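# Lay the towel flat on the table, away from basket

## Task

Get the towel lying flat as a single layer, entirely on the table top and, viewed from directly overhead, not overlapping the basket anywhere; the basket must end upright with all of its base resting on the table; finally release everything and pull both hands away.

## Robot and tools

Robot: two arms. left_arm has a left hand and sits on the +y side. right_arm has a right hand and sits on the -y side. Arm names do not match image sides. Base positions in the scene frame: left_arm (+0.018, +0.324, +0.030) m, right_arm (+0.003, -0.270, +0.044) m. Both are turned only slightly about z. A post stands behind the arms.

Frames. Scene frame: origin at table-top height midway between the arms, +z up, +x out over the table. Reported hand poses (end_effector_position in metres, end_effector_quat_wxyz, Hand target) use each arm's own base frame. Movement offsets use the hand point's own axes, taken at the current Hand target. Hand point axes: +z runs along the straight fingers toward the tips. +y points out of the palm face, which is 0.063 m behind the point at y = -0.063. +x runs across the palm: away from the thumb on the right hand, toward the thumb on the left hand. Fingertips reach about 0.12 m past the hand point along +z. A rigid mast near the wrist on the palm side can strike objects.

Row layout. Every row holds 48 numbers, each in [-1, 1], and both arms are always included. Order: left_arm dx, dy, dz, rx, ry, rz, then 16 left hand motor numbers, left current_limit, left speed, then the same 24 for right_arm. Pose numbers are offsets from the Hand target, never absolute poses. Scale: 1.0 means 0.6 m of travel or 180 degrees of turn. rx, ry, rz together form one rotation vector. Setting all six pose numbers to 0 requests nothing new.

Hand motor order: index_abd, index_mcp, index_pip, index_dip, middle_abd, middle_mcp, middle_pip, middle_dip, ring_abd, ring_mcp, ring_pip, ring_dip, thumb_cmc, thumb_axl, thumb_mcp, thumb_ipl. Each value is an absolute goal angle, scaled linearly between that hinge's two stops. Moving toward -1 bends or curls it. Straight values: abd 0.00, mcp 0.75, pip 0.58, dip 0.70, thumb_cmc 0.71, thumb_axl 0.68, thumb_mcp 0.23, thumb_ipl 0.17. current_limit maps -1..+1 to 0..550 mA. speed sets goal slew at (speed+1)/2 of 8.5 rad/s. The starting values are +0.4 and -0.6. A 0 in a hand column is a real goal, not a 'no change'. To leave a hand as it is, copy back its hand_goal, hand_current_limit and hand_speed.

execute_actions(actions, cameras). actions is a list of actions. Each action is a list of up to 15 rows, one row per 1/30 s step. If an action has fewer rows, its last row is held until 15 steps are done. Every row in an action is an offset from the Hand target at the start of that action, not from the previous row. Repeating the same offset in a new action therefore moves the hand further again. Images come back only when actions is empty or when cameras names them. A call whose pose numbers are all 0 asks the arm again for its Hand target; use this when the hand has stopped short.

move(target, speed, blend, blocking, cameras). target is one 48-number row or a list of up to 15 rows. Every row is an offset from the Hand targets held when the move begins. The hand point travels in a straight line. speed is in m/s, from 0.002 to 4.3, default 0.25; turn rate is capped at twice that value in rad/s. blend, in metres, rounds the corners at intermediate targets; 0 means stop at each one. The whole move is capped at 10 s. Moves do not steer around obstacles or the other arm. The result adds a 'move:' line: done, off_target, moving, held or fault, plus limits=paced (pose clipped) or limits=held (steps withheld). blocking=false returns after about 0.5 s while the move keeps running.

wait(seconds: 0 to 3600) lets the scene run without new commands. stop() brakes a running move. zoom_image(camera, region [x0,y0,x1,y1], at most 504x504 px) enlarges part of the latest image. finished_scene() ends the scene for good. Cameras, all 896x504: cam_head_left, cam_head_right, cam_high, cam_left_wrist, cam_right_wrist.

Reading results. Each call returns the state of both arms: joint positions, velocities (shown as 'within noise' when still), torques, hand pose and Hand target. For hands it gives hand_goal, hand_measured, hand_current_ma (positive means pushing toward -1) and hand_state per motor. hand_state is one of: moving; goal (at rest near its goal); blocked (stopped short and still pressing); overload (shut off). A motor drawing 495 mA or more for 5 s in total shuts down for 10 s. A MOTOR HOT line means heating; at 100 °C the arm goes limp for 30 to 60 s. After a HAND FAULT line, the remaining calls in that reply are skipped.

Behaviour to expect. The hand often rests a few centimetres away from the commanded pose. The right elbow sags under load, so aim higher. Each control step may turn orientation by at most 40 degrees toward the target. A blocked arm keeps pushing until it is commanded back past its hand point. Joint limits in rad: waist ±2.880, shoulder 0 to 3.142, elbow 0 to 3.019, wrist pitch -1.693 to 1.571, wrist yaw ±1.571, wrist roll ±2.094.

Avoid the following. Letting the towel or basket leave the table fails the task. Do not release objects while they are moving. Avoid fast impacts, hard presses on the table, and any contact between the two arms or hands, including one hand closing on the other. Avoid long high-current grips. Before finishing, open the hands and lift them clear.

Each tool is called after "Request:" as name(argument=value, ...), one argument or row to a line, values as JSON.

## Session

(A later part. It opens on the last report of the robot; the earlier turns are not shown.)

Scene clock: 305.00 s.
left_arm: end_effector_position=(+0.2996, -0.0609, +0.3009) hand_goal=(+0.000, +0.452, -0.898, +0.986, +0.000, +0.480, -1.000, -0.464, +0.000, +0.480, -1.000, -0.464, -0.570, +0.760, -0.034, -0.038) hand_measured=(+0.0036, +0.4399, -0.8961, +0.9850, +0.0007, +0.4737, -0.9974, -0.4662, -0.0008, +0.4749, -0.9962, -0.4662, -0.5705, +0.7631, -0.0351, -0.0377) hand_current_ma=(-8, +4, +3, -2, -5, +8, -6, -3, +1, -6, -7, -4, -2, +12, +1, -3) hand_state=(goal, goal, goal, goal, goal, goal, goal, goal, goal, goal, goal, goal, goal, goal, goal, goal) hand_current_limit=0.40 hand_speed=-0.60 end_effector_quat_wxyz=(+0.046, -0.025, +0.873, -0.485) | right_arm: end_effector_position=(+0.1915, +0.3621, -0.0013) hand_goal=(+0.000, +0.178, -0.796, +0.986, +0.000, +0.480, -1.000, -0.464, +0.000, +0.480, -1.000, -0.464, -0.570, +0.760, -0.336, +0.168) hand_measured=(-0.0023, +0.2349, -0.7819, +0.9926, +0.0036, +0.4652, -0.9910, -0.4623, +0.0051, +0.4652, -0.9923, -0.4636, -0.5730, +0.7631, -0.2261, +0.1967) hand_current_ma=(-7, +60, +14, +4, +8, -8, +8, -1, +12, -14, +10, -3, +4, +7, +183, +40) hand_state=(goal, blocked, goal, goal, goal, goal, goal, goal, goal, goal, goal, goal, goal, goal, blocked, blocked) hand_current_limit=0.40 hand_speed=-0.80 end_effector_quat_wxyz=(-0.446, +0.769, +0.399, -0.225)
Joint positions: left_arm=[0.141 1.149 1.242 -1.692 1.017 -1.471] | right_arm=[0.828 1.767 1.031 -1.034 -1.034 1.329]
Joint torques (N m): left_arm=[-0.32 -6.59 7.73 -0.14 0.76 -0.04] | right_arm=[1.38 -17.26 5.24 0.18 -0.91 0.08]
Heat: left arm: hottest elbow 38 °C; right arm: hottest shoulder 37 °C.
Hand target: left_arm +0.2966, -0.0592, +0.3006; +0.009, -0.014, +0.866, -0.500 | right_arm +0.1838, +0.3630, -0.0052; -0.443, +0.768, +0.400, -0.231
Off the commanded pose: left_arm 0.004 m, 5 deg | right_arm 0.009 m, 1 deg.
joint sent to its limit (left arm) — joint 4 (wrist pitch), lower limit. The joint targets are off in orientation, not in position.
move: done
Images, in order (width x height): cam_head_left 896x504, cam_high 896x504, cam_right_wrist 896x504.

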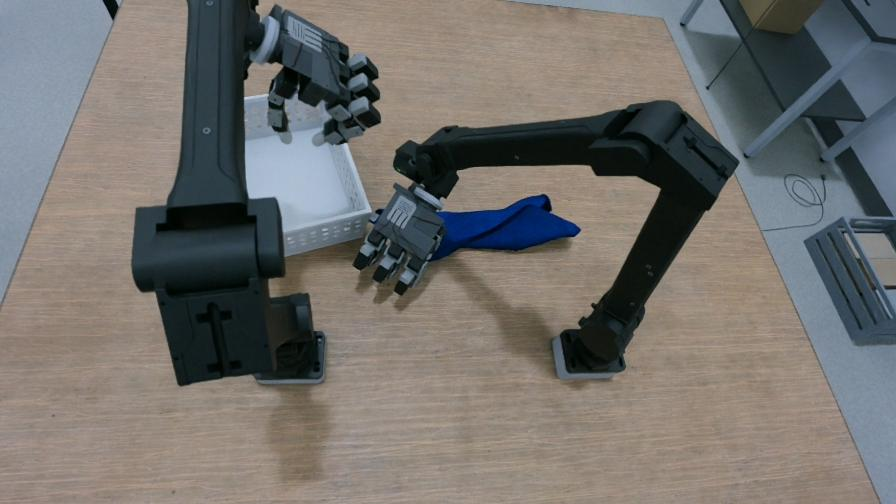

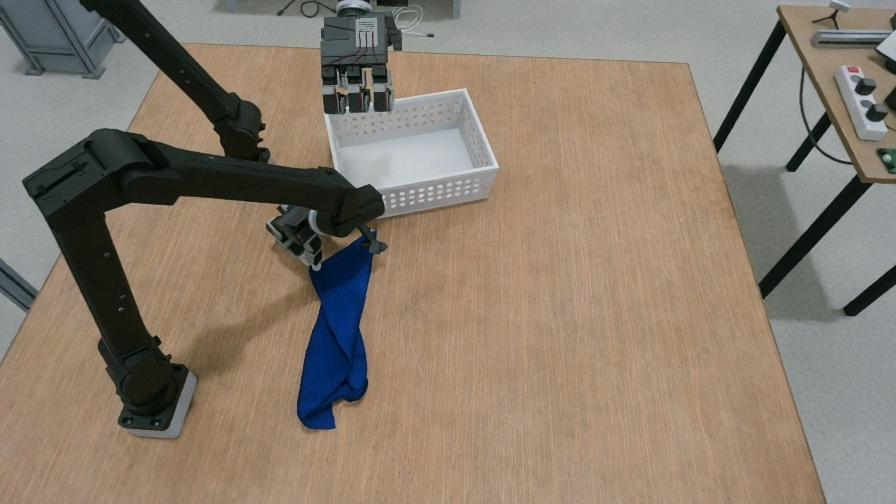

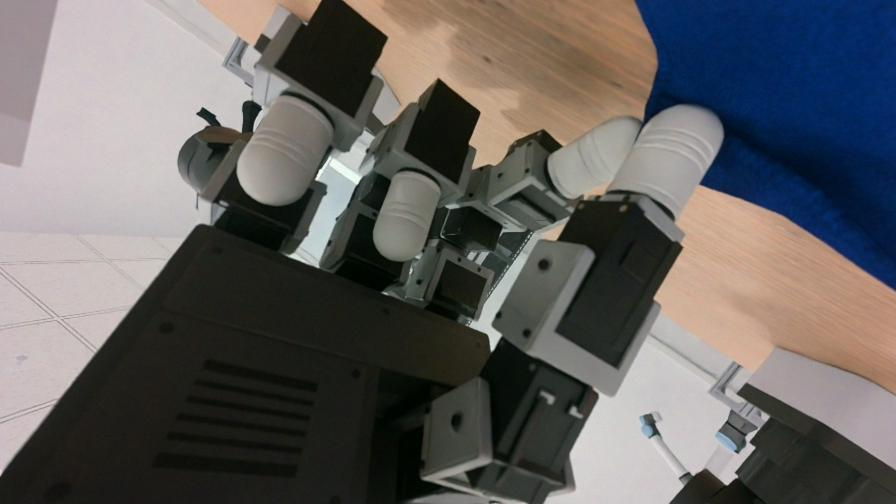

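Request:
move(
  target=[
    [0,0,0,0,0,0,0,0.452,-0.898,0.986,0,0.479,-1,-0.464,0,0.479,-1,-0.464,-0.571,0.76,-0.034,-0.038,0.4,-0.6,-0.0383,-0.0447,0.0373,0,0,0,0,0.178,-0.796,0.986,0,0.479,-1,-0.464,0,0.479,-1,-0.464,-0.571,0.76,-0.337,0.168,0.4,-0.8],
    [0,0,0,0,0,0,0,0.452,-0.898,0.986,0,0.479,-1,-0.464,0,0.479,-1,-0.464,-0.571,0.76,-0.034,-0.038,0.4,-0.6,-0.0705,-0.0722,0.0847,0,0,0,0,0.178,-0.796,0.986,0,0.479,-1,-0.464,0,0.479,-1,-0.464,-0.571,0.76,-0.337,0.168,0.4,-0.8],
    [0,0,0,0,0,0,0,0.452,-0.898,0.986,0,0.479,-1,-0.464,0,0.479,-1,-0.464,-0.571,0.76,-0.034,-0.038,0.4,-0.6,-0.0705,-0.0548,0.0947,0,0,0,0,0.178,-0.796,0.986,0,0.479,-1,-0.464,0,0.479,-1,-0.464,-0.571,0.76,-0.337,0.168,0.4,-0.8],
  ],
  speed=0.06,
  blend=0.01,
  cameras=["cam_head_left","cam_high"],
)

Request:
zoom_image(
  camera="cam_high",
  region=[250, 220, 500, 450],
)

Request:
zoom_image(
  camera="cam_head_left",
  region=[350, 150, 600, 350],
)

Scene clock: 309.87 s.
left_arm: end_effector_position=(+0.2996, -0.0609, +0.3009) hand_goal=(+0.000, +0.452, -0.898, +0.986, +0.000, +0.480, -1.000, -0.464, +0.000, +0.480, -1.000, -0.464, -0.570, +0.760, -0.034, -0.038) hand_measured=(+0.0036, +0.4399, -0.8973, +0.9850, +0.0007, +0.4737, -0.9974, -0.4662, -0.0008, +0.4749, -0.9962, -0.4662, -0.5705, +0.7631, -0.0351, -0.0377) hand_current_ma=(-9, +6, +16, -6, -7, +5, -1, -5, +5, -3, -10, -4, +10, +9, +7, -5) hand_state=(goal, goal, goal, goal, goal, goal, goal, goal, goal, goal, goal, goal, goal, goal, goal, goal) hand_current_limit=0.40 hand_speed=-0.60 end_effector_quat_wxyz=(+0.046, -0.025, +0.873, -0.485) | right_arm: end_effector_position=(+0.1123, +0.3673, -0.0006) hand_goal=(+0.000, +0.178, -0.796, +0.986, +0.000, +0.480, -1.000, -0.464, +0.000, +0.480, -1.000, -0.464, -0.570, +0.760, -0.336, +0.168) hand_measured=(-0.0023, +0.2349, -0.7793, +0.9926, +0.0036, +0.4652, -0.9910, -0.4623, +0.0051, +0.4652, -0.9923, -0.4636, -0.5743, +0.7641, -0.2271, +0.1967) hand_current_ma=(-3, +57, +15, +8, +7, -1, +7, +0, +8, -14, +5, +2, +2, +11, +185, +43) hand_state=(goal, blocked, goal, goal, goal, goal, goal, goal, goal, goal, goal, goal, goal, goal, blocked, blocked) hand_current_limit=0.40 hand_speed=-0.80 end_effector_quat_wxyz=(-0.447, +0.768, +0.399, -0.226)
Joint positions: left_arm=[0.141 1.149 1.242 -1.692 1.017 -1.471] | right_arm=[0.988 1.628 0.84 -0.712 -1.047 1.641]
Joint torques (N m): left_arm=[-0.79 -6.36 7.56 -0.17 0.72 -0.04] | right_arm=[1.38 -14.8 5.3 0.76 -0.78 0.1]
Heat: left arm: hottest elbow 38 °C; right arm: hottest shoulder 37 °C.
Hand target: left_arm +0.2966, -0.0592, +0.3006; +0.009, -0.014, +0.866, -0.500 | right_arm +0.1059, +0.3660, -0.0051; -0.444, +0.768, +0.400, -0.231
Off the commanded pose: left_arm 0.004 m, 5 deg | right_arm 0.008 m, 1 deg.
joint sent to its limit (left arm) — joint 4 (wrist pitch), lower limit. The joint targets are off in orientation, not in position.
move: done; blend cut to 0.006 m at target 2

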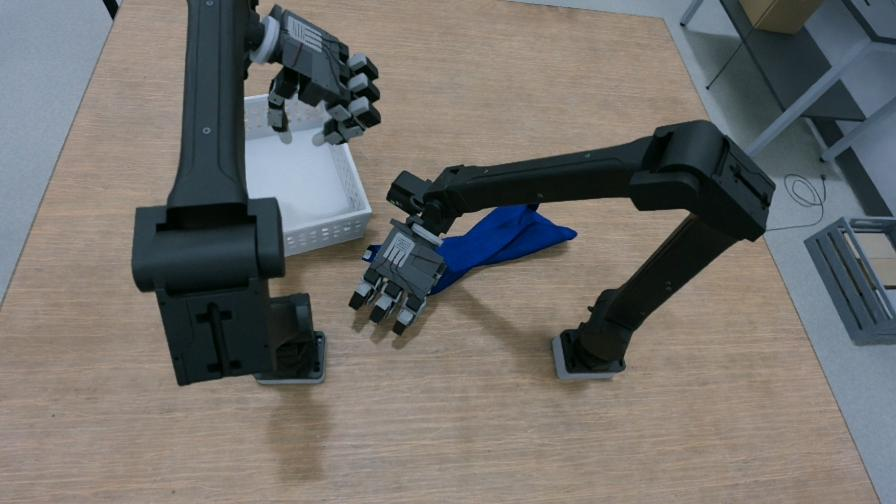

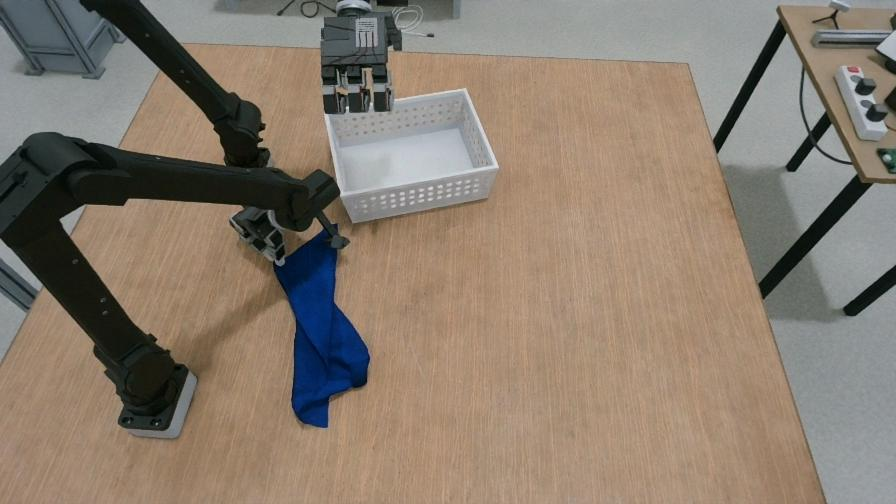

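Scaled by 2.016 from the camera's image (finer frame: 1280x720).

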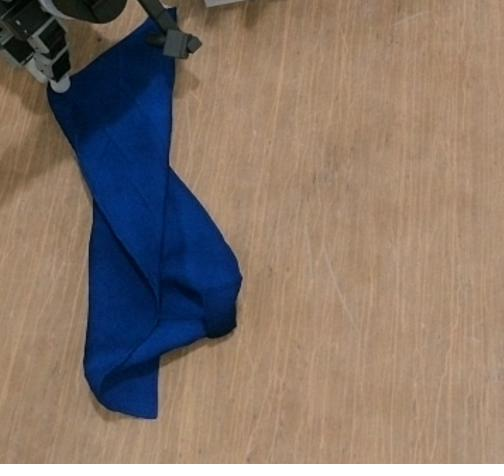

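Scaled by 2.016 from the camera's image (finer frame: 1280x720).

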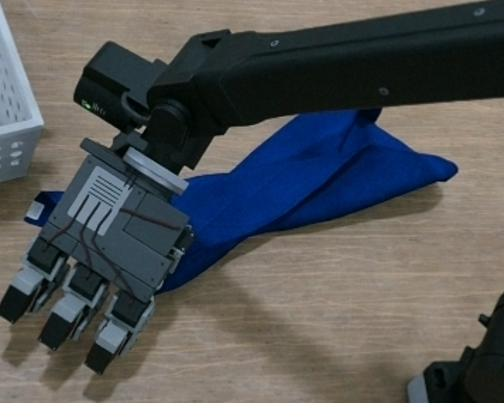

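Request:
move(
  target=[
    [0,0.0833,-0.1443,0,0,0,0,0.452,-0.898,0.986,0,0.479,-1,-0.464,0,0.479,-1,-0.464,-0.571,0.76,-0.034,-0.038,0.4,-0.6,0.0592,-0.154,-0.2163,0,0.0241,0.0139,0,0.178,-0.796,0.986,0,0.479,-1,-0.464,0,0.479,-1,-0.464,-0.571,0.76,-0.337,0.168,0.4,-0.8],
  ],
  speed=0.09,
  cameras=["cam_head_left","cam_high"],
)

Scene clock: 316.27 s.
left_arm: end_effector_position=(+0.2975, +0.0384, +0.2934) hand_goal=(+0.000, +0.452, -0.898, +0.986, +0.000, +0.480, -1.000, -0.464, +0.000, +0.480, -1.000, -0.464, -0.570, +0.760, -0.034, -0.038) hand_measured=(+0.0036, +0.4423, -0.8961, +0.9850, -0.0008, +0.4737, -0.9974, -0.4662, -0.0008, +0.4749, -0.9974, -0.4662, -0.5693, +0.7620, -0.0351, -0.0377) hand_current_ma=(-9, +1, +12, -5, -10, +10, -6, -3, +7, -2, -11, -6, +4, +9, +6, -8) hand_state=(goal, goal, goal, goal, goal, goal, goal, goal, goal, goal, goal, goal, goal, goal, goal, goal) hand_current_limit=0.40 hand_speed=-0.60 end_effector_quat_wxyz=(+0.123, -0.097, +0.896, -0.415) | right_arm: end_effector_position=(+0.1670, +0.3497, +0.1240) hand_goal=(+0.000, +0.178, -0.796, +0.986, +0.000, +0.480, -1.000, -0.464, +0.000, +0.480, -1.000, -0.464, -0.570, +0.760, -0.336, +0.168) hand_measured=(-0.0023, +0.2349, -0.7793, +0.9926, +0.0036, +0.4652, -0.9910, -0.4623, +0.0051, +0.4652, -0.9923, -0.4636, -0.5743, +0.7631, -0.2261, +0.1967) hand_current_ma=(-4, +58, +10, +7, +12, -12, +12, -1, +4, -7, +7, -5, -3, +9, +180, +36) hand_state=(goal, blocked, goal, goal, goal, goal, goal, goal, goal, goal, goal, goal, goal, goal, blocked, blocked) hand_current_limit=0.40 hand_speed=-0.80 end_effector_quat_wxyz=(-0.445, +0.787, +0.359, -0.230)
Joint positions: left_arm=[0.402 1.119 1.233 -1.692 0.896 -1.381] | right_arm=[0.846 1.504 1.083 -1.25 -1.047 1.504]
Joint torques (N m): left_arm=[-0.5 -7.53 8.21 -0.1 0.57 0.05] | right_arm=[-0.38 -15.38 10.28 -0.72 -0.79 -0.11]
Heat: left arm: hottest elbow 38 °C; right arm: hottest shoulder 36 °C.
Hand target: left_arm +0.2932, +0.0407, +0.3005; +0.008, -0.015, +0.866, -0.500 | right_arm +0.1804, +0.3571, +0.1398; -0.453, +0.785, +0.366, -0.211
Off the commanded pose: left_arm 0.009 m, 19 deg | right_arm 0.022 m, 2 deg.
joint sent to its limit (left arm) — joint 4 (wrist pitch), lower limit. The joint targets are off in orientation, not in position.
move: off_target (left_arm, right_arm)

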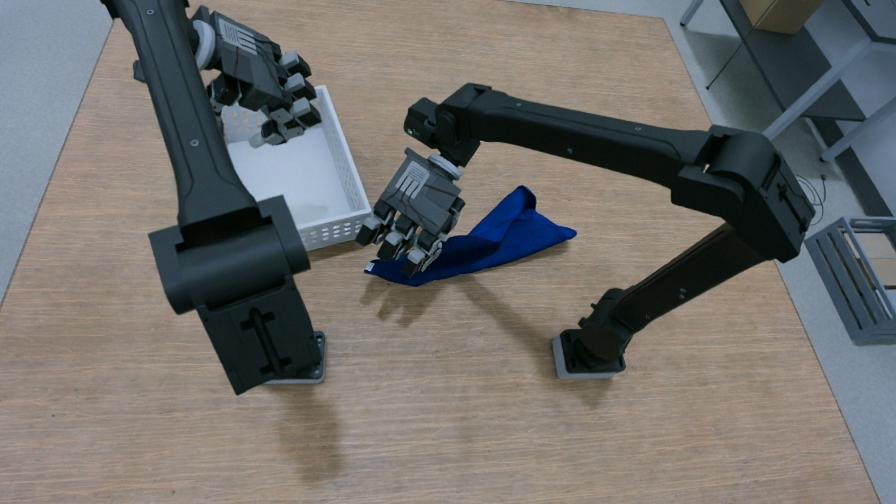

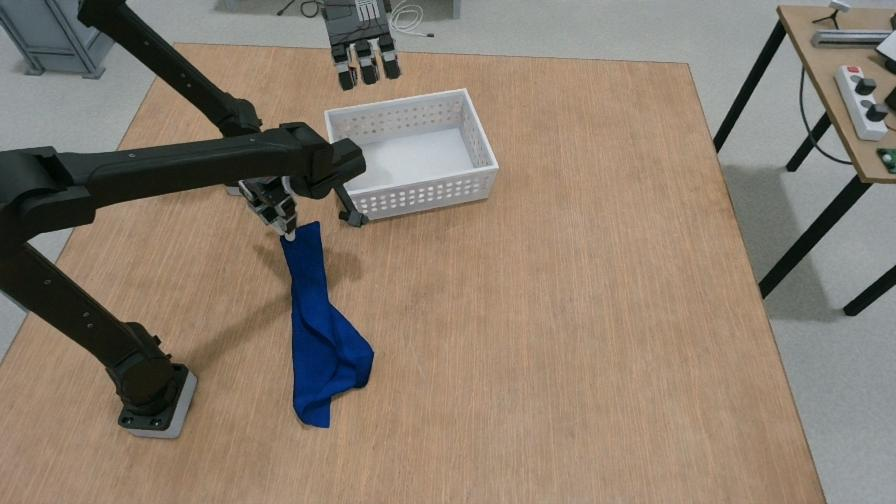

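Request:
move(
  target=[
    [0,0,0,0,0,0,0,0.452,-0.898,0.986,0,0.479,-1,-0.464,0,0.479,-1,-0.464,-0.571,0.76,-0.034,-0.038,0.4,-0.6,0.2022,0.0125,-0.2547,0,0.0962,0.0556,0,0.178,-0.796,0.986,0,0.479,-1,-0.464,0,0.479,-1,-0.464,-0.571,0.76,-0.337,0.168,0.4,-0.8],
  ],
  speed=0.09,
  cameras=["cam_head_left","cam_high"],
)

Request:
zoom_image(
  camera="cam_head_left",
  region=[360, 120, 610, 320],
)

Request:
zoom_image(
  camera="cam_high",
  region=[250, 200, 500, 430],
)

Scene clock: 320.10 s.
left_arm: end_effector_position=(+0.2976, +0.0384, +0.2934) hand_goal=(+0.000, +0.452, -0.898, +0.986, +0.000, +0.480, -1.000, -0.464, +0.000, +0.480, -1.000, -0.464, -0.570, +0.760, -0.034, -0.038) hand_measured=(+0.0036, +0.4423, -0.8973, +0.9850, -0.0008, +0.4737, -0.9974, -0.4662, -0.0008, +0.4749, -0.9974, -0.4649, -0.5693, +0.7631, -0.0351, -0.0377) hand_current_ma=(-10, +2, +7, -5, -8, +13, -9, +0, +10, +1, -10, -1, +12, +10, +9, -12) hand_state=(goal, goal, goal, goal, goal, goal, goal, goal, goal, goal, goal, goal, goal, goal, goal, goal) hand_current_limit=0.40 hand_speed=-0.60 end_effector_quat_wxyz=(+0.123, -0.097, +0.896, -0.415) | right_arm: end_effector_position=(+0.3485, +0.3595, +0.2059) hand_goal=(+0.000, +0.178, -0.796, +0.986, +0.000, +0.480, -1.000, -0.464, +0.000, +0.480, -1.000, -0.464, -0.570, +0.760, -0.336, +0.168) hand_measured=(-0.0023, +0.2349, -0.7806, +0.9926, +0.0036, +0.4652, -0.9910, -0.4623, +0.0051, +0.4652, -0.9923, -0.4636, -0.5730, +0.7631, -0.2271, +0.1967) hand_current_ma=(-8, +61, +22, +8, +6, -6, +11, +5, +0, -12, +7, -7, -6, +12, +180, +37) hand_state=(goal, blocked, goal, goal, goal, goal, goal, goal, goal, goal, goal, goal, goal, goal, blocked, blocked) hand_current_limit=0.40 hand_speed=-0.80 end_effector_quat_wxyz=(-0.484, +0.834, +0.232, -0.130)
Joint positions: left_arm=[0.402 1.119 1.233 -1.692 0.896 -1.381] | right_arm=[0.582 1.658 1.495 -1.324 -1.047 1.658]
Joint torques (N m): left_arm=[-0.15 -7.36 8.16 -0.1 0.59 0.1] | right_arm=[-0.44 -16.62 11.88 -0.4 -0.81 0.19]
Heat: left arm: hottest elbow 37 °C; right arm: hottest shoulder 36 °C.
Hand target: left_arm +0.2932, +0.0407, +0.3005; +0.008, -0.014, +0.866, -0.500 | right_arm +0.3625, +0.3626, +0.2097; -0.483, +0.836, +0.224, -0.129
Off the commanded pose: left_arm 0.009 m, 19 deg | right_arm 0.015 m, 1 deg.
joint sent to its limit (left arm) — joint 4 (wrist pitch), lower limit. The joint targets are off in orientation, not in position.
move: off_target (right_arm)

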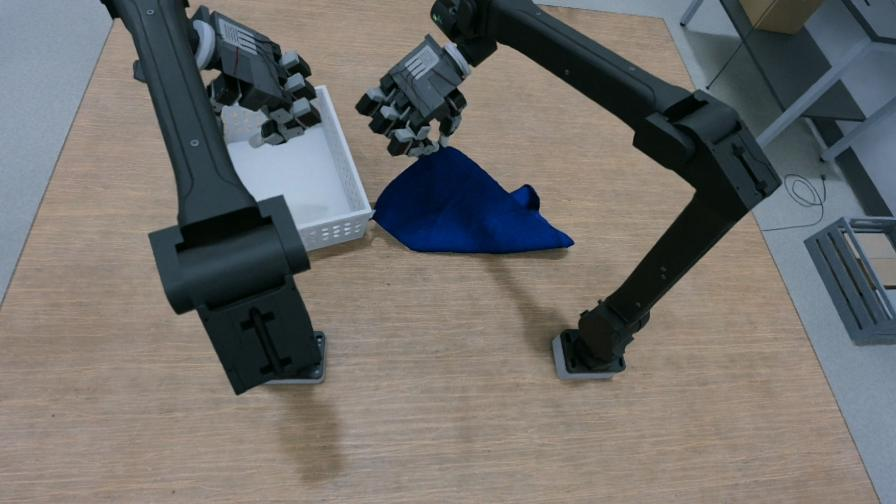

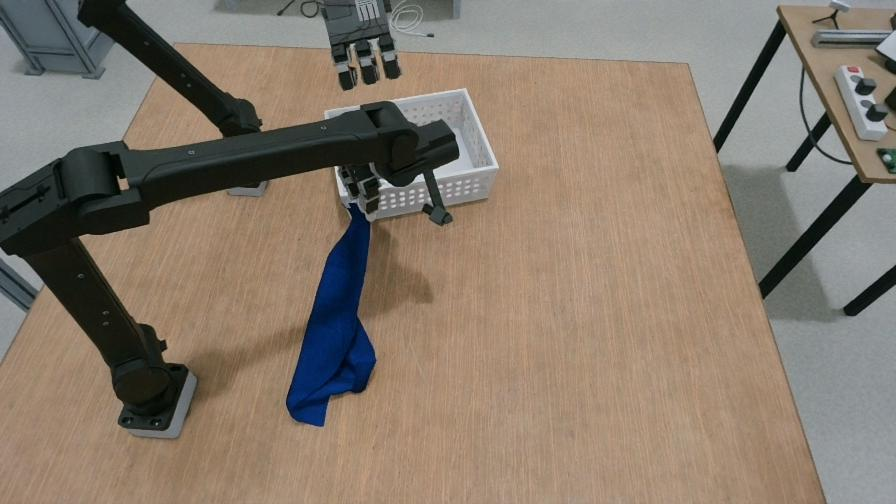

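Scaled by 2.016 from the camera's image (finer frame: 1280x720).

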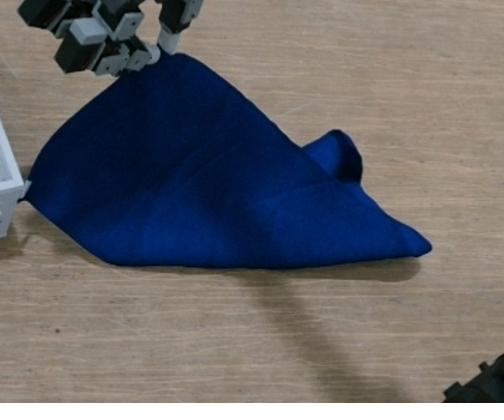

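Scaled by 2.016 from the camera's image (finer frame: 1280x720).

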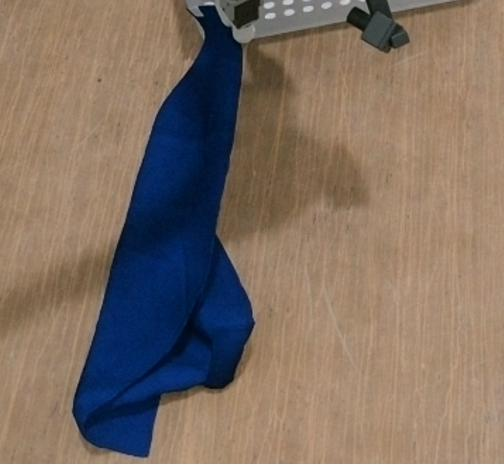

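Request:
move(
  target=[
    [0,0,0,0,0,0,0,0.452,-0.898,0.986,0,0.479,-1,-0.464,0,0.479,-1,-0.464,-0.571,0.76,-0.034,-0.038,0.4,-0.6,0.0115,0.0702,-0.055,0,0,0,0,0.178,-0.796,0.986,0,0.479,-1,-0.464,0,0.479,-1,-0.464,-0.571,0.76,-0.337,0.168,0.4,-0.8],
  ],
  speed=0.07,
  cameras=["cam_head_left","cam_high"],
)

Request:
zoom_image(
  camera="cam_head_left",
  region=[360, 120, 610, 320],
)

Scene clock: 323.93 s.
left_arm: end_effector_position=(+0.2976, +0.0384, +0.2934) hand_goal=(+0.000, +0.452, -0.898, +0.986, +0.000, +0.480, -1.000, -0.464, +0.000, +0.480, -1.000, -0.464, -0.570, +0.760, -0.034, -0.038) hand_measured=(+0.0036, +0.4423, -0.8973, +0.9850, -0.0008, +0.4737, -0.9974, -0.4662, -0.0008, +0.4749, -0.9974, -0.4662, -0.5693, +0.7620, -0.0351, -0.0377) hand_current_ma=(-4, -2, +14, -10, -11, +6, -4, -8, +5, -1, -11, -6, +6, +9, +10, -9) hand_state=(goal, goal, goal, goal, goal, goal, goal, goal, goal, goal, goal, goal, goal, goal, goal, goal) hand_current_limit=0.40 hand_speed=-0.60 end_effector_quat_wxyz=(+0.123, -0.097, +0.896, -0.415) | right_arm: end_effector_position=(+0.3779, +0.3201, +0.1870) hand_goal=(+0.000, +0.178, -0.796, +0.986, +0.000, +0.480, -1.000, -0.464, +0.000, +0.480, -1.000, -0.464, -0.570, +0.760, -0.336, +0.168) hand_measured=(-0.0023, +0.2349, -0.7793, +0.9926, +0.0036, +0.4652, -0.9897, -0.4623, +0.0051, +0.4652, -0.9923, -0.4636, -0.5730, +0.7631, -0.2261, +0.1967) hand_current_ma=(-8, +59, +18, +5, +5, +0, +16, +0, +11, -15, +4, -3, +1, +5, +180, +36) hand_state=(goal, blocked, goal, goal, goal, goal, goal, goal, goal, goal, goal, goal, goal, goal, blocked, blocked) hand_current_limit=0.40 hand_speed=-0.80 end_effector_quat_wxyz=(-0.482, +0.837, +0.222, -0.135)
Joint positions: left_arm=[0.402 1.119 1.233 -1.692 0.896 -1.381] | right_arm=[0.486 1.717 1.52 -1.456 -1.047 1.49]
Joint torques (N m): left_arm=[-0.09 -7.36 8.16 -0.02 0.64 0.08] | right_arm=[-0.32 -17.49 11.44 -0.73 -0.8 -0.05]
Heat: left arm: hottest elbow 37 °C; right arm: hottest shoulder 36 °C.
Hand target: left_arm +0.2932, +0.0407, +0.3005; +0.008, -0.014, +0.866, -0.500 | right_arm +0.3933, +0.3230, +0.1897; -0.483, +0.836, +0.224, -0.130
Off the commanded pose: left_arm 0.009 m, 19 deg | right_arm 0.016 m, 1 deg.
joint sent to its limit (left arm) — joint 4 (wrist pitch), lower limit. The joint targets are off in orientation, not in position.
move: off_target (right_arm)

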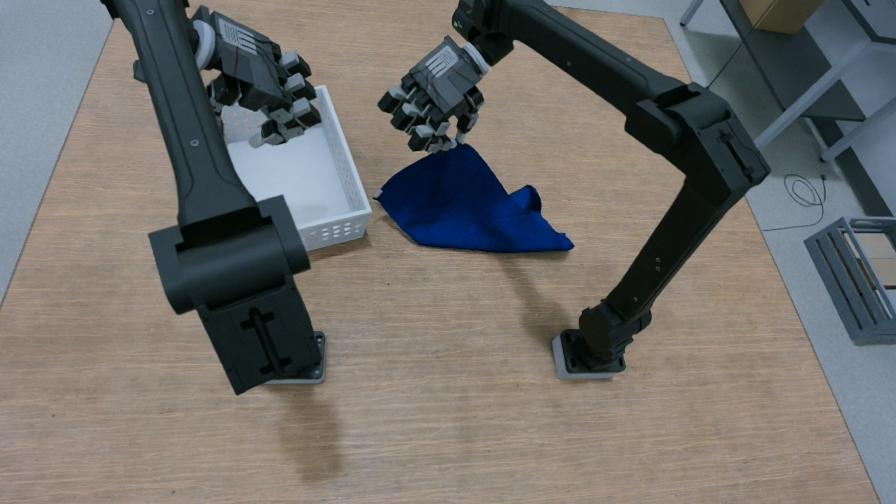

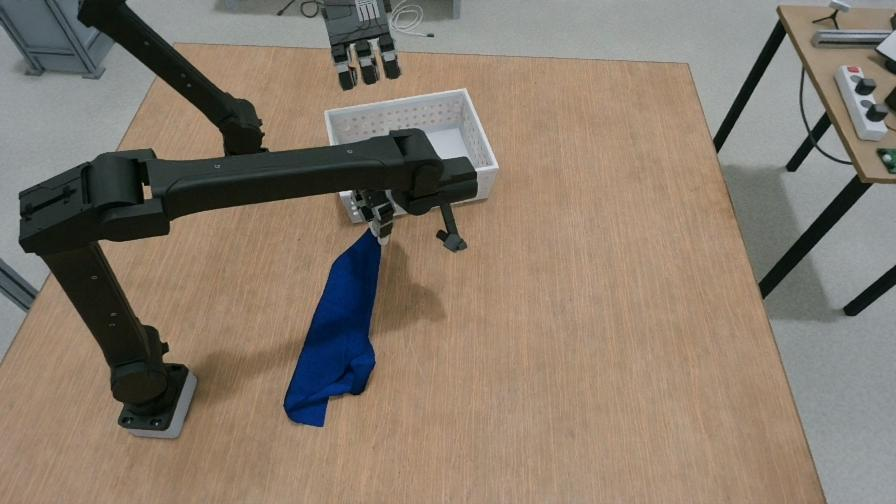

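Scaled by 2.016 from the camera's image (finer frame: 1280x720).

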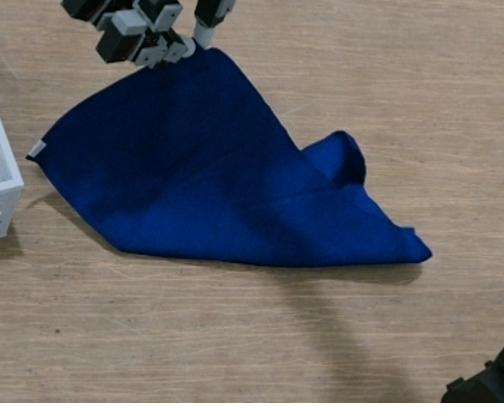

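Request:
move(
  target=[
    [0,0,0,0,0,0,0,0.452,-0.898,0.986,0,0.479,-1,-0.464,0,0.479,-1,-0.464,-0.571,0.76,-0.034,-0.038,0.4,-0.6,-0.0483,0.0727,-0.0592,0,0,0,0,0.178,-0.796,0.986,0,0.479,-1,-0.464,0,0.479,-1,-0.464,-0.571,0.76,-0.337,0.168,0.4,-0.8],
    [0,0,0,0,0,0,0,0.452,-0.898,0.986,0,0.479,-1,-0.464,0,0.479,-1,-0.464,-0.571,0.76,-0.034,-0.038,0.4,-0.6,-0.1518,0.136,0.0645,0,-0.0481,-0.0278,0,0.178,-0.796,0.986,0,0.479,-1,-0.464,0,0.479,-1,-0.464,-0.571,0.76,-0.337,0.168,0.4,-0.8],
    [0,0,0,0,0,0,0,0.452,-0.898,0.986,0,0.479,-1,-0.464,0,0.479,-1,-0.464,-0.571,0.76,-0.034,-0.038,0.4,-0.6,-0.2558,0.222,0.1988,0,-0.0962,-0.0556,0,0.178,-0.796,0.986,0,0.479,-1,-0.464,0,0.479,-1,-0.464,-0.571,0.76,-0.337,0.168,0.4,-0.8],
  ],
  speed=0.1,
  blend=0.02,
  cameras=["cam_head_left","cam_high","cam_right_wrist"],
)

Request:
zoom_image(
  camera="cam_head_left",
  region=[360, 120, 610, 320],
)

Request:
zoom_image(
  camera="cam_high",
  region=[250, 200, 500, 430],
)

Scene clock: 329.30 s.
left_arm: end_effector_position=(+0.2976, +0.0384, +0.2934) hand_goal=(+0.000, +0.452, -0.898, +0.986, +0.000, +0.480, -1.000, -0.464, +0.000, +0.480, -1.000, -0.464, -0.570, +0.760, -0.034, -0.038) hand_measured=(+0.0036, +0.4423, -0.8961, +0.9850, -0.0008, +0.4737, -0.9974, -0.4662, -0.0008, +0.4749, -0.9974, -0.4649, -0.5693, +0.7620, -0.0351, -0.0367) hand_current_ma=(-15, +1, +3, +1, -9, +7, -3, -5, +2, +6, -7, -5, +8, +3, +5, -5) hand_state=(goal, goal, goal, goal, goal, goal, goal, goal, goal, goal, goal, goal, goal, goal, goal, goal) hand_current_limit=0.40 hand_speed=-0.60 end_effector_quat_wxyz=(+0.123, -0.097, +0.896, -0.415) | right_arm: end_effector_position=(+0.2469, +0.2764, +0.0252) hand_goal=(+0.000, +0.178, -0.796, +0.986, +0.000, +0.480, -1.000, -0.464, +0.000, +0.480, -1.000, -0.464, -0.570, +0.760, -0.336, +0.168) hand_measured=(-0.0023, +0.2349, -0.7793, +0.9926, +0.0036, +0.4640, -0.9910, -0.4623, +0.0051, +0.4652, -0.9923, -0.4636, -0.5743, +0.7631, -0.2271, +0.1967) hand_current_ma=(-8, +58, +24, +5, +12, -5, +14, -1, +13, -16, +8, -7, -6, +9, +178, +38) hand_state=(goal, blocked, goal, goal, goal, goal, goal, goal, goal, goal, goal, goal, goal, goal, blocked, blocked) hand_current_limit=0.40 hand_speed=-0.80 end_effector_quat_wxyz=(-0.455, +0.788, +0.361, -0.204)
Joint positions: left_arm=[0.402 1.119 1.233 -1.692 0.896 -1.381] | right_arm=[0.577 1.717 1.03 -1.32 -0.984 1.052]
Joint torques (N m): left_arm=[-0.03 -7 8.05 -0.1 0.59 0.11] | right_arm=[0.79 -14.27 5.23 -0.24 -0.66 -0.08]
Heat: left arm: hottest elbow 37 °C; right arm: hottest shoulder 36 °C.
Hand target: left_arm +0.2932, +0.0407, +0.3005; +0.008, -0.014, +0.866, -0.500 | right_arm +0.2421, +0.2780, +0.0147; -0.453, +0.785, +0.366, -0.211
Off the commanded pose: left_arm 0.009 m, 19 deg | right_arm 0.012 m, 1 deg.
joint sent to its limit (left arm) — joint 4 (wrist pitch), lower limit. The joint targets are off in orientation, not in position.
move: off_target (right_arm)

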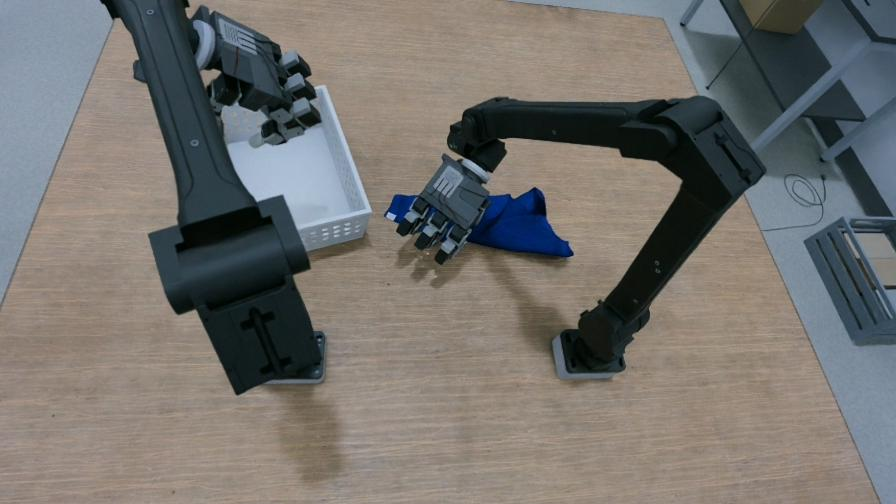

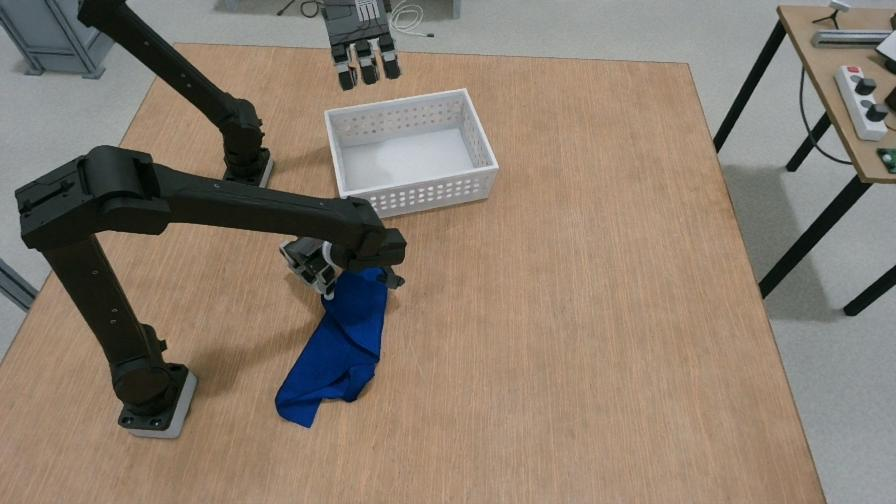

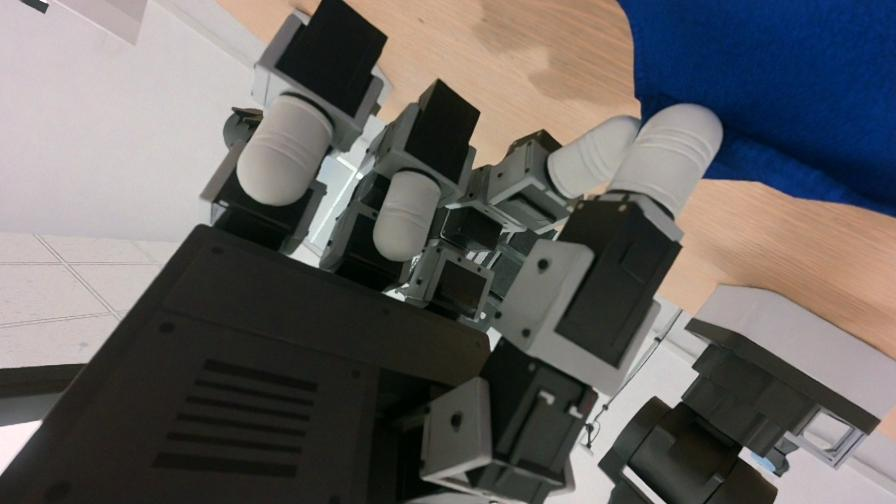

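Scaled by 2.016 from the camera's image (finer frame: 1280x720).

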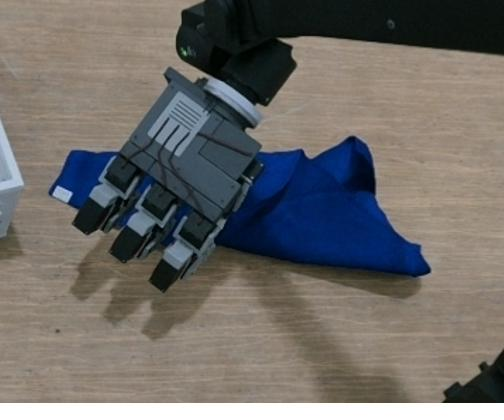

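Scaled by 2.016 from the camera's image (finer frame: 1280x720).

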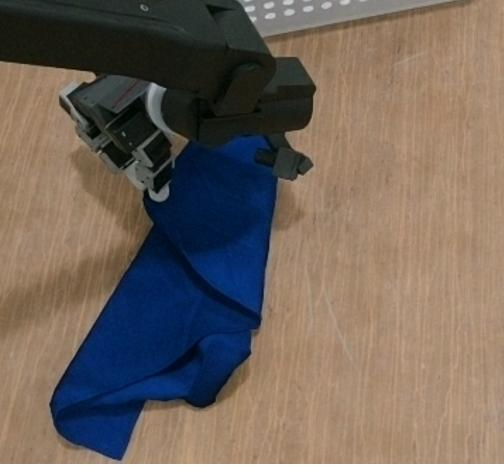

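Request:
move(
  target=[
    [0,0,0,0,0,0,0,0.452,-0.898,0.986,0,0.479,-1,-0.464,0,0.479,-1,-0.464,-0.571,0.76,-0.034,-0.038,0.4,-0.6,0.0088,-0.0743,0.0888,0,-0.0241,-0.0139,0,0.178,-0.796,0.986,0,0.479,-1,-0.464,0,0.479,-1,-0.464,-0.571,0.76,-0.337,0.168,0.4,-0.8],
    [0,0,0,0,0,0,0,0.452,-0.898,0.986,0,0.479,-1,-0.464,0,0.479,-1,-0.464,-0.571,0.76,-0.034,-0.038,0.4,-0.6,0.0485,-0.1328,0.2037,0,-0.0481,-0.0278,0,0.178,-0.796,0.986,0,0.479,-1,-0.464,0,0.479,-1,-0.464,-0.571,0.76,-0.337,0.168,0.4,-0.8],
    [0,0,0,0,0,0,0,0.452,-0.898,0.986,0,0.479,-1,-0.464,0,0.479,-1,-0.464,-0.571,0.76,-0.034,-0.038,0.4,-0.6,0.0485,-0.0938,0.2262,0,-0.0481,-0.0278,0,0.178,-0.796,0.986,0,0.479,-1,-0.464,0,0.479,-1,-0.464,-0.571,0.76,-0.337,0.168,0.4,-0.8],
  ],
  speed=0.06,
  blend=0.01,
  cameras=["cam_head_left","cam_high"],
)

Request:
zoom_image(
  camera="cam_head_left",
  region=[360, 120, 610, 320],
)

Request:
zoom_image(
  camera="cam_high",
  region=[250, 200, 500, 430],
)

Scene clock: 334.90 s.
left_arm: end_effector_position=(+0.2976, +0.0384, +0.2934) hand_goal=(+0.000, +0.452, -0.898, +0.986, +0.000, +0.480, -1.000, -0.464, +0.000, +0.480, -1.000, -0.464, -0.570, +0.760, -0.034, -0.038) hand_measured=(+0.0036, +0.4423, -0.8961, +0.9850, -0.0008, +0.4737, -0.9974, -0.4662, -0.0008, +0.4749, -0.9962, -0.4662, -0.5693, +0.7620, -0.0351, -0.0377) hand_current_ma=(-8, +3, +2, -6, -6, +8, +0, -8, +6, -6, -11, -9, +6, +7, +4, -8) hand_state=(goal, goal, goal, goal, goal, goal, goal, goal, goal, goal, goal, goal, goal, goal, goal, goal) hand_current_limit=0.40 hand_speed=-0.60 end_effector_quat_wxyz=(+0.123, -0.097, +0.896, -0.415) | right_arm: end_effector_position=(+0.1492, +0.3848, +0.0008) hand_goal=(+0.000, +0.178, -0.796, +0.986, +0.000, +0.480, -1.000, -0.464, +0.000, +0.480, -1.000, -0.464, -0.570, +0.760, -0.336, +0.168) hand_measured=(-0.0023, +0.2349, -0.7793, +0.9926, +0.0036, +0.4652, -0.9910, -0.4623, +0.0051, +0.4652, -0.9923, -0.4636, -0.5730, +0.7631, -0.2271, +0.1967) hand_current_ma=(-9, +58, +17, +0, +9, -10, +12, +4, +7, -17, +5, -2, -1, +4, +184, +28) hand_state=(goal, blocked, goal, goal, goal, goal, goal, goal, goal, goal, goal, goal, goal, goal, blocked, blocked) hand_current_limit=0.40 hand_speed=-0.80 end_effector_quat_wxyz=(-0.434, +0.752, +0.430, -0.248)
Joint positions: left_arm=[0.402 1.119 1.233 -1.692 0.896 -1.381] | right_arm=[0.944 1.761 1.028 -1.001 -1.039 1.382]
Joint torques (N m): left_arm=[0.09 -7.41 8.35 -0.24 0.62 0.11] | right_arm=[1.44 -15.03 7.3 0.27 -0.88 0.12]
Heat: left arm: hottest elbow 37 °C; right arm: hottest shoulder 36 °C.
Hand target: left_arm +0.2932, +0.0407, +0.3005; +0.008, -0.014, +0.866, -0.500 | right_arm +0.1492, +0.3940, -0.0044; -0.433, +0.750, +0.433, -0.250
Off the commanded pose: left_arm 0.009 m, 19 deg | right_arm 0.011 m, 0 deg.
joint sent to its limit (left arm) — joint 4 (wrist pitch), lower limit. The joint targets are off in orientation, not in position.
move: off_target (right_arm)

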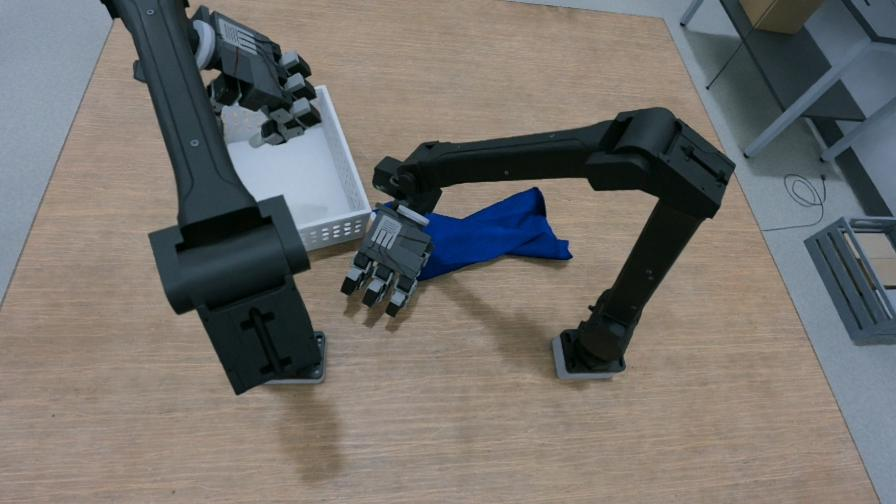

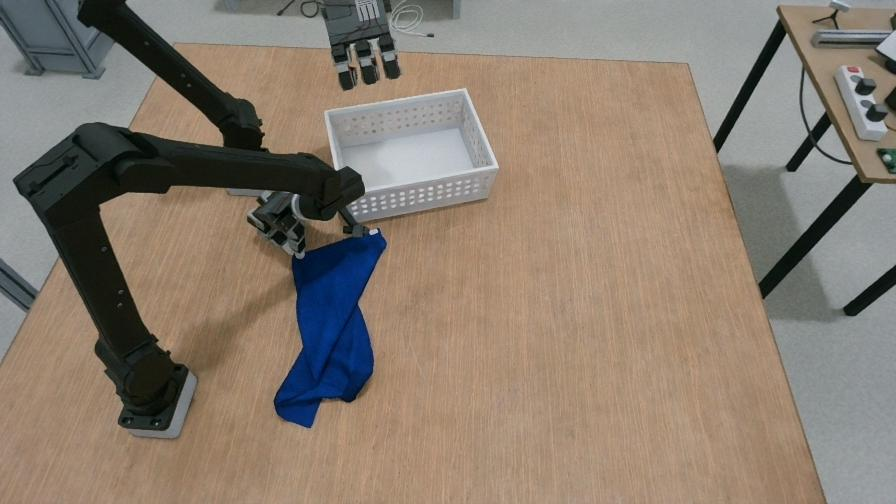

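Scaled by 2.016 from the camera's image (finer frame: 1280x720).

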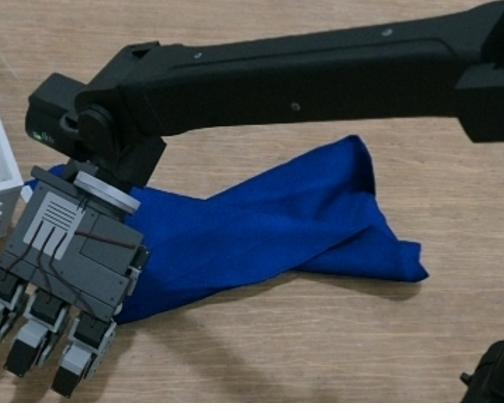

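Scaled by 2.016 from the camera's image (finer frame: 1280x720).

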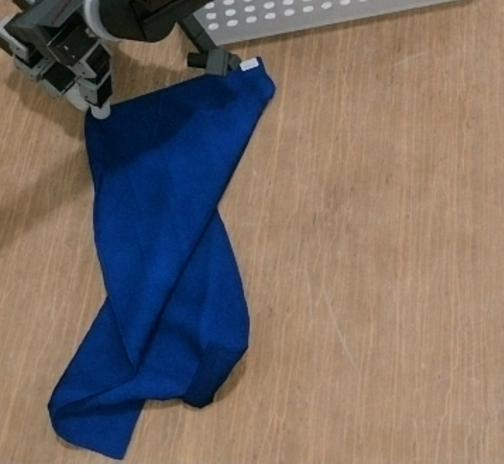

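Request:
zoom_image(
  camera="cam_high",
  region=[265, 290, 395, 435],
)

Request:
zoom_image(
  camera="cam_head_left",
  region=[430, 170, 590, 290],
)

Scaled by 3.476 from the camera's image (finer frame: 1280x720).

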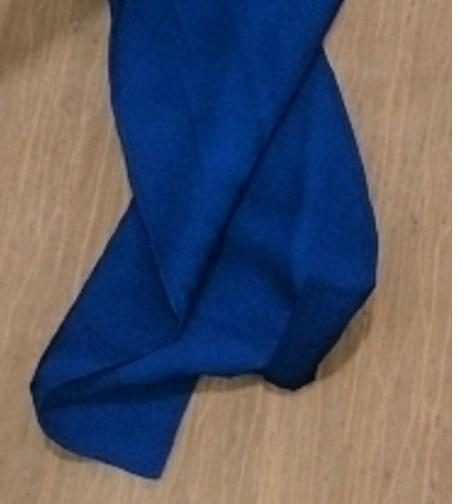

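Scaled by 3.150 from the camera's image (finer frame: 1280x720).

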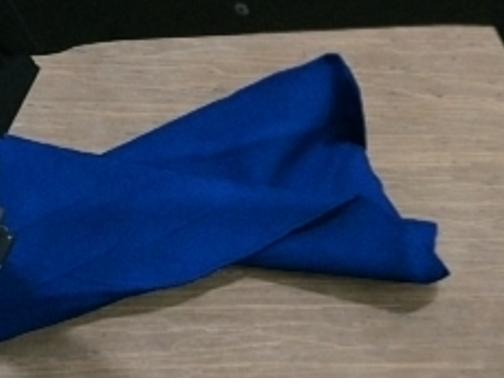

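Request:
move(
  target=[
    [0,0,0,0,0,0,0,0.452,-0.898,0.986,0,0.479,-1,-0.464,0,0.479,-1,-0.464,-0.571,0.76,-0.034,-0.038,0.4,-0.6,0,0,0,0,0,0,0,0.452,-0.898,0.986,0,0.479,-1,-0.464,0,0.479,-1,-0.464,-0.571,0.76,-0.034,-0.038,0.4,-0.7],
    [0,0,0,0,0,0,0,0.452,-0.898,0.986,0,0.479,-1,-0.464,0,0.479,-1,-0.464,-0.571,0.76,-0.034,-0.038,0.4,-0.6,0,-0.187,-0.108,0,0,0,0,0.452,-0.898,0.986,0,0.479,-1,-0.464,0,0.479,-1,-0.464,-0.571,0.76,-0.034,-0.038,0.4,-0.7],
  ],
  speed=0.08,
  cameras=["cam_head_left","cam_high","cam_right_wrist"],
)

Request:
zoom_image(
  camera="cam_high",
  region=[250, 200, 500, 430],
)

Scene clock: 341.93 s.
left_arm: end_effector_position=(+0.2976, +0.0384, +0.2934) hand_goal=(+0.000, +0.452, -0.898, +0.986, +0.000, +0.480, -1.000, -0.464, +0.000, +0.480, -1.000, -0.464, -0.570, +0.760, -0.034, -0.038) hand_measured=(+0.0036, +0.4423, -0.8961, +0.9850, +0.0007, +0.4737, -0.9974, -0.4662, -0.0008, +0.4749, -0.9974, -0.4662, -0.5693, +0.7620, -0.0351, -0.0367) hand_current_ma=(-11, +5, +6, -2, -7, +9, -8, -3, +8, +1, -12, -6, +6, +12, -1, -3) hand_state=(goal, goal, goal, goal, goal, goal, goal, goal, goal, goal, goal, goal, goal, goal, goal, goal) hand_current_limit=0.40 hand_speed=-0.60 end_effector_quat_wxyz=(+0.123, -0.097, +0.896, -0.415) | right_arm: end_effector_position=(+0.1474, +0.3823, +0.1098) hand_goal=(+0.000, +0.452, -0.898, +0.986, +0.000, +0.480, -1.000, -0.464, +0.000, +0.480, -1.000, -0.464, -0.570, +0.760, -0.034, -0.038) hand_measured=(+0.0007, +0.4315, -0.8794, +0.9926, +0.0036, +0.4652, -0.9897, -0.4623, +0.0051, +0.4652, -0.9923, -0.4636, -0.5755, +0.7609, -0.0341, -0.0339) hand_current_ma=(-1, -30, +17, +1, +7, -3, +7, +2, +11, -18, +10, -2, -7, +3, +1, -1) hand_state=(goal, blocked, goal, goal, goal, goal, goal, goal, goal, goal, goal, goal, goal, goal, goal, goal) hand_current_limit=0.40 hand_speed=-0.70 end_effector_quat_wxyz=(-0.429, +0.755, +0.424, -0.258)
Joint positions: left_arm=[0.402 1.119 1.233 -1.692 0.896 -1.381] | right_arm=[0.944 1.603 1.157 -1.311 -1.039 1.385]
Joint torques (N m): left_arm=[-0.03 -7.06 8.17 -0.29 0.56 0.11] | right_arm=[1.32 -17.08 10 -0.76 -0.91 0.09]
Heat: left arm: hottest elbow 36 °C; right arm: hottest shoulder 36 °C.
Hand target: left_arm +0.2932, +0.0407, +0.3005; +0.008, -0.014, +0.866, -0.500 | right_arm +0.1491, +0.3939, +0.1251; -0.433, +0.750, +0.433, -0.250
Off the commanded pose: left_arm 0.009 m, 19 deg | right_arm 0.019 m, 2 deg.
joint sent to its limit (left arm) — joint 4 (wrist pitch), lower limit. The joint targets are off in orientation, not in position.
move: off_target (right_arm)

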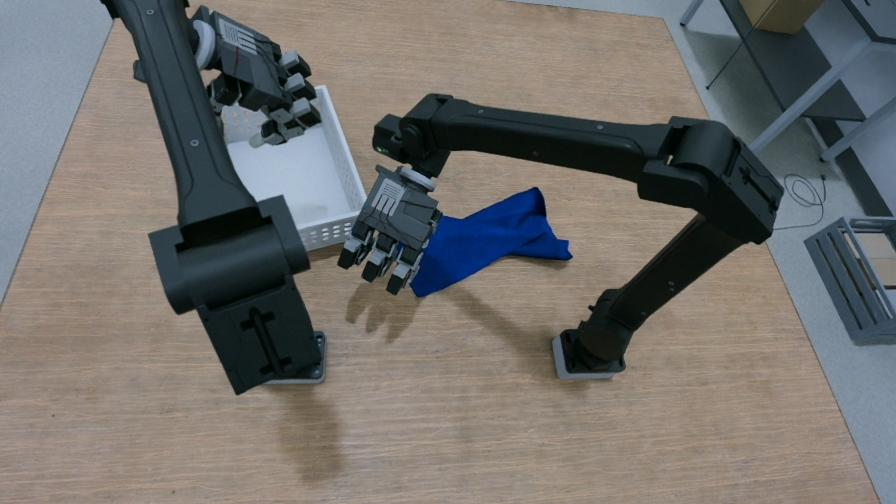

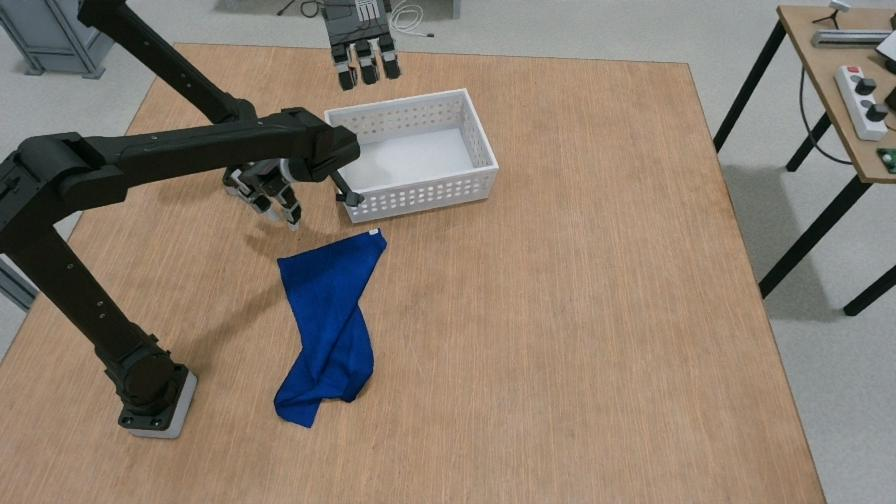

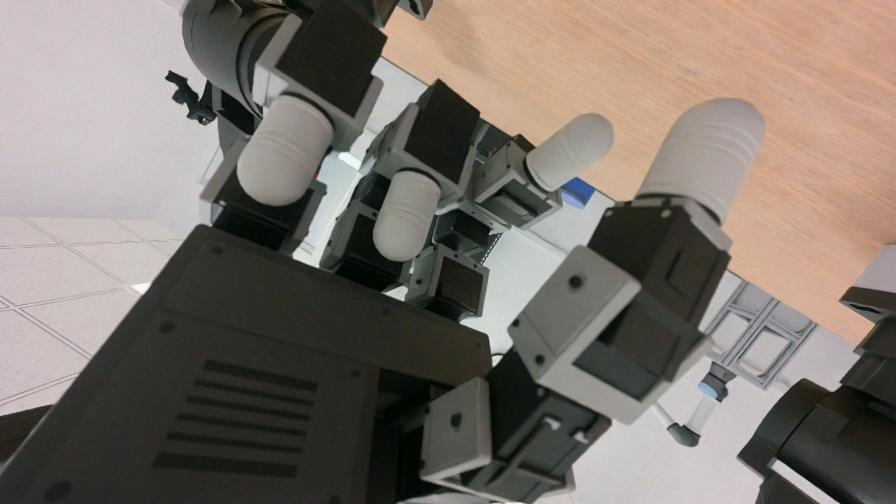

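Scaled by 2.016 from the camera's image (finer frame: 1280x720).

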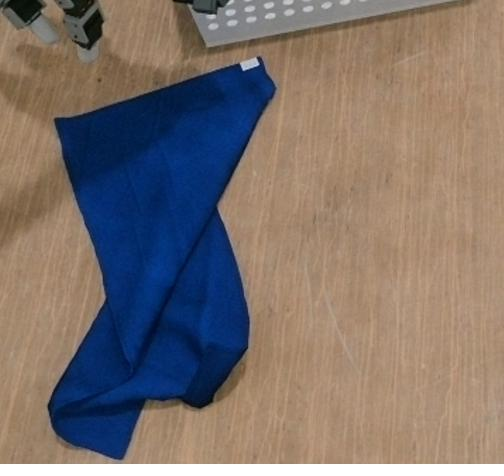

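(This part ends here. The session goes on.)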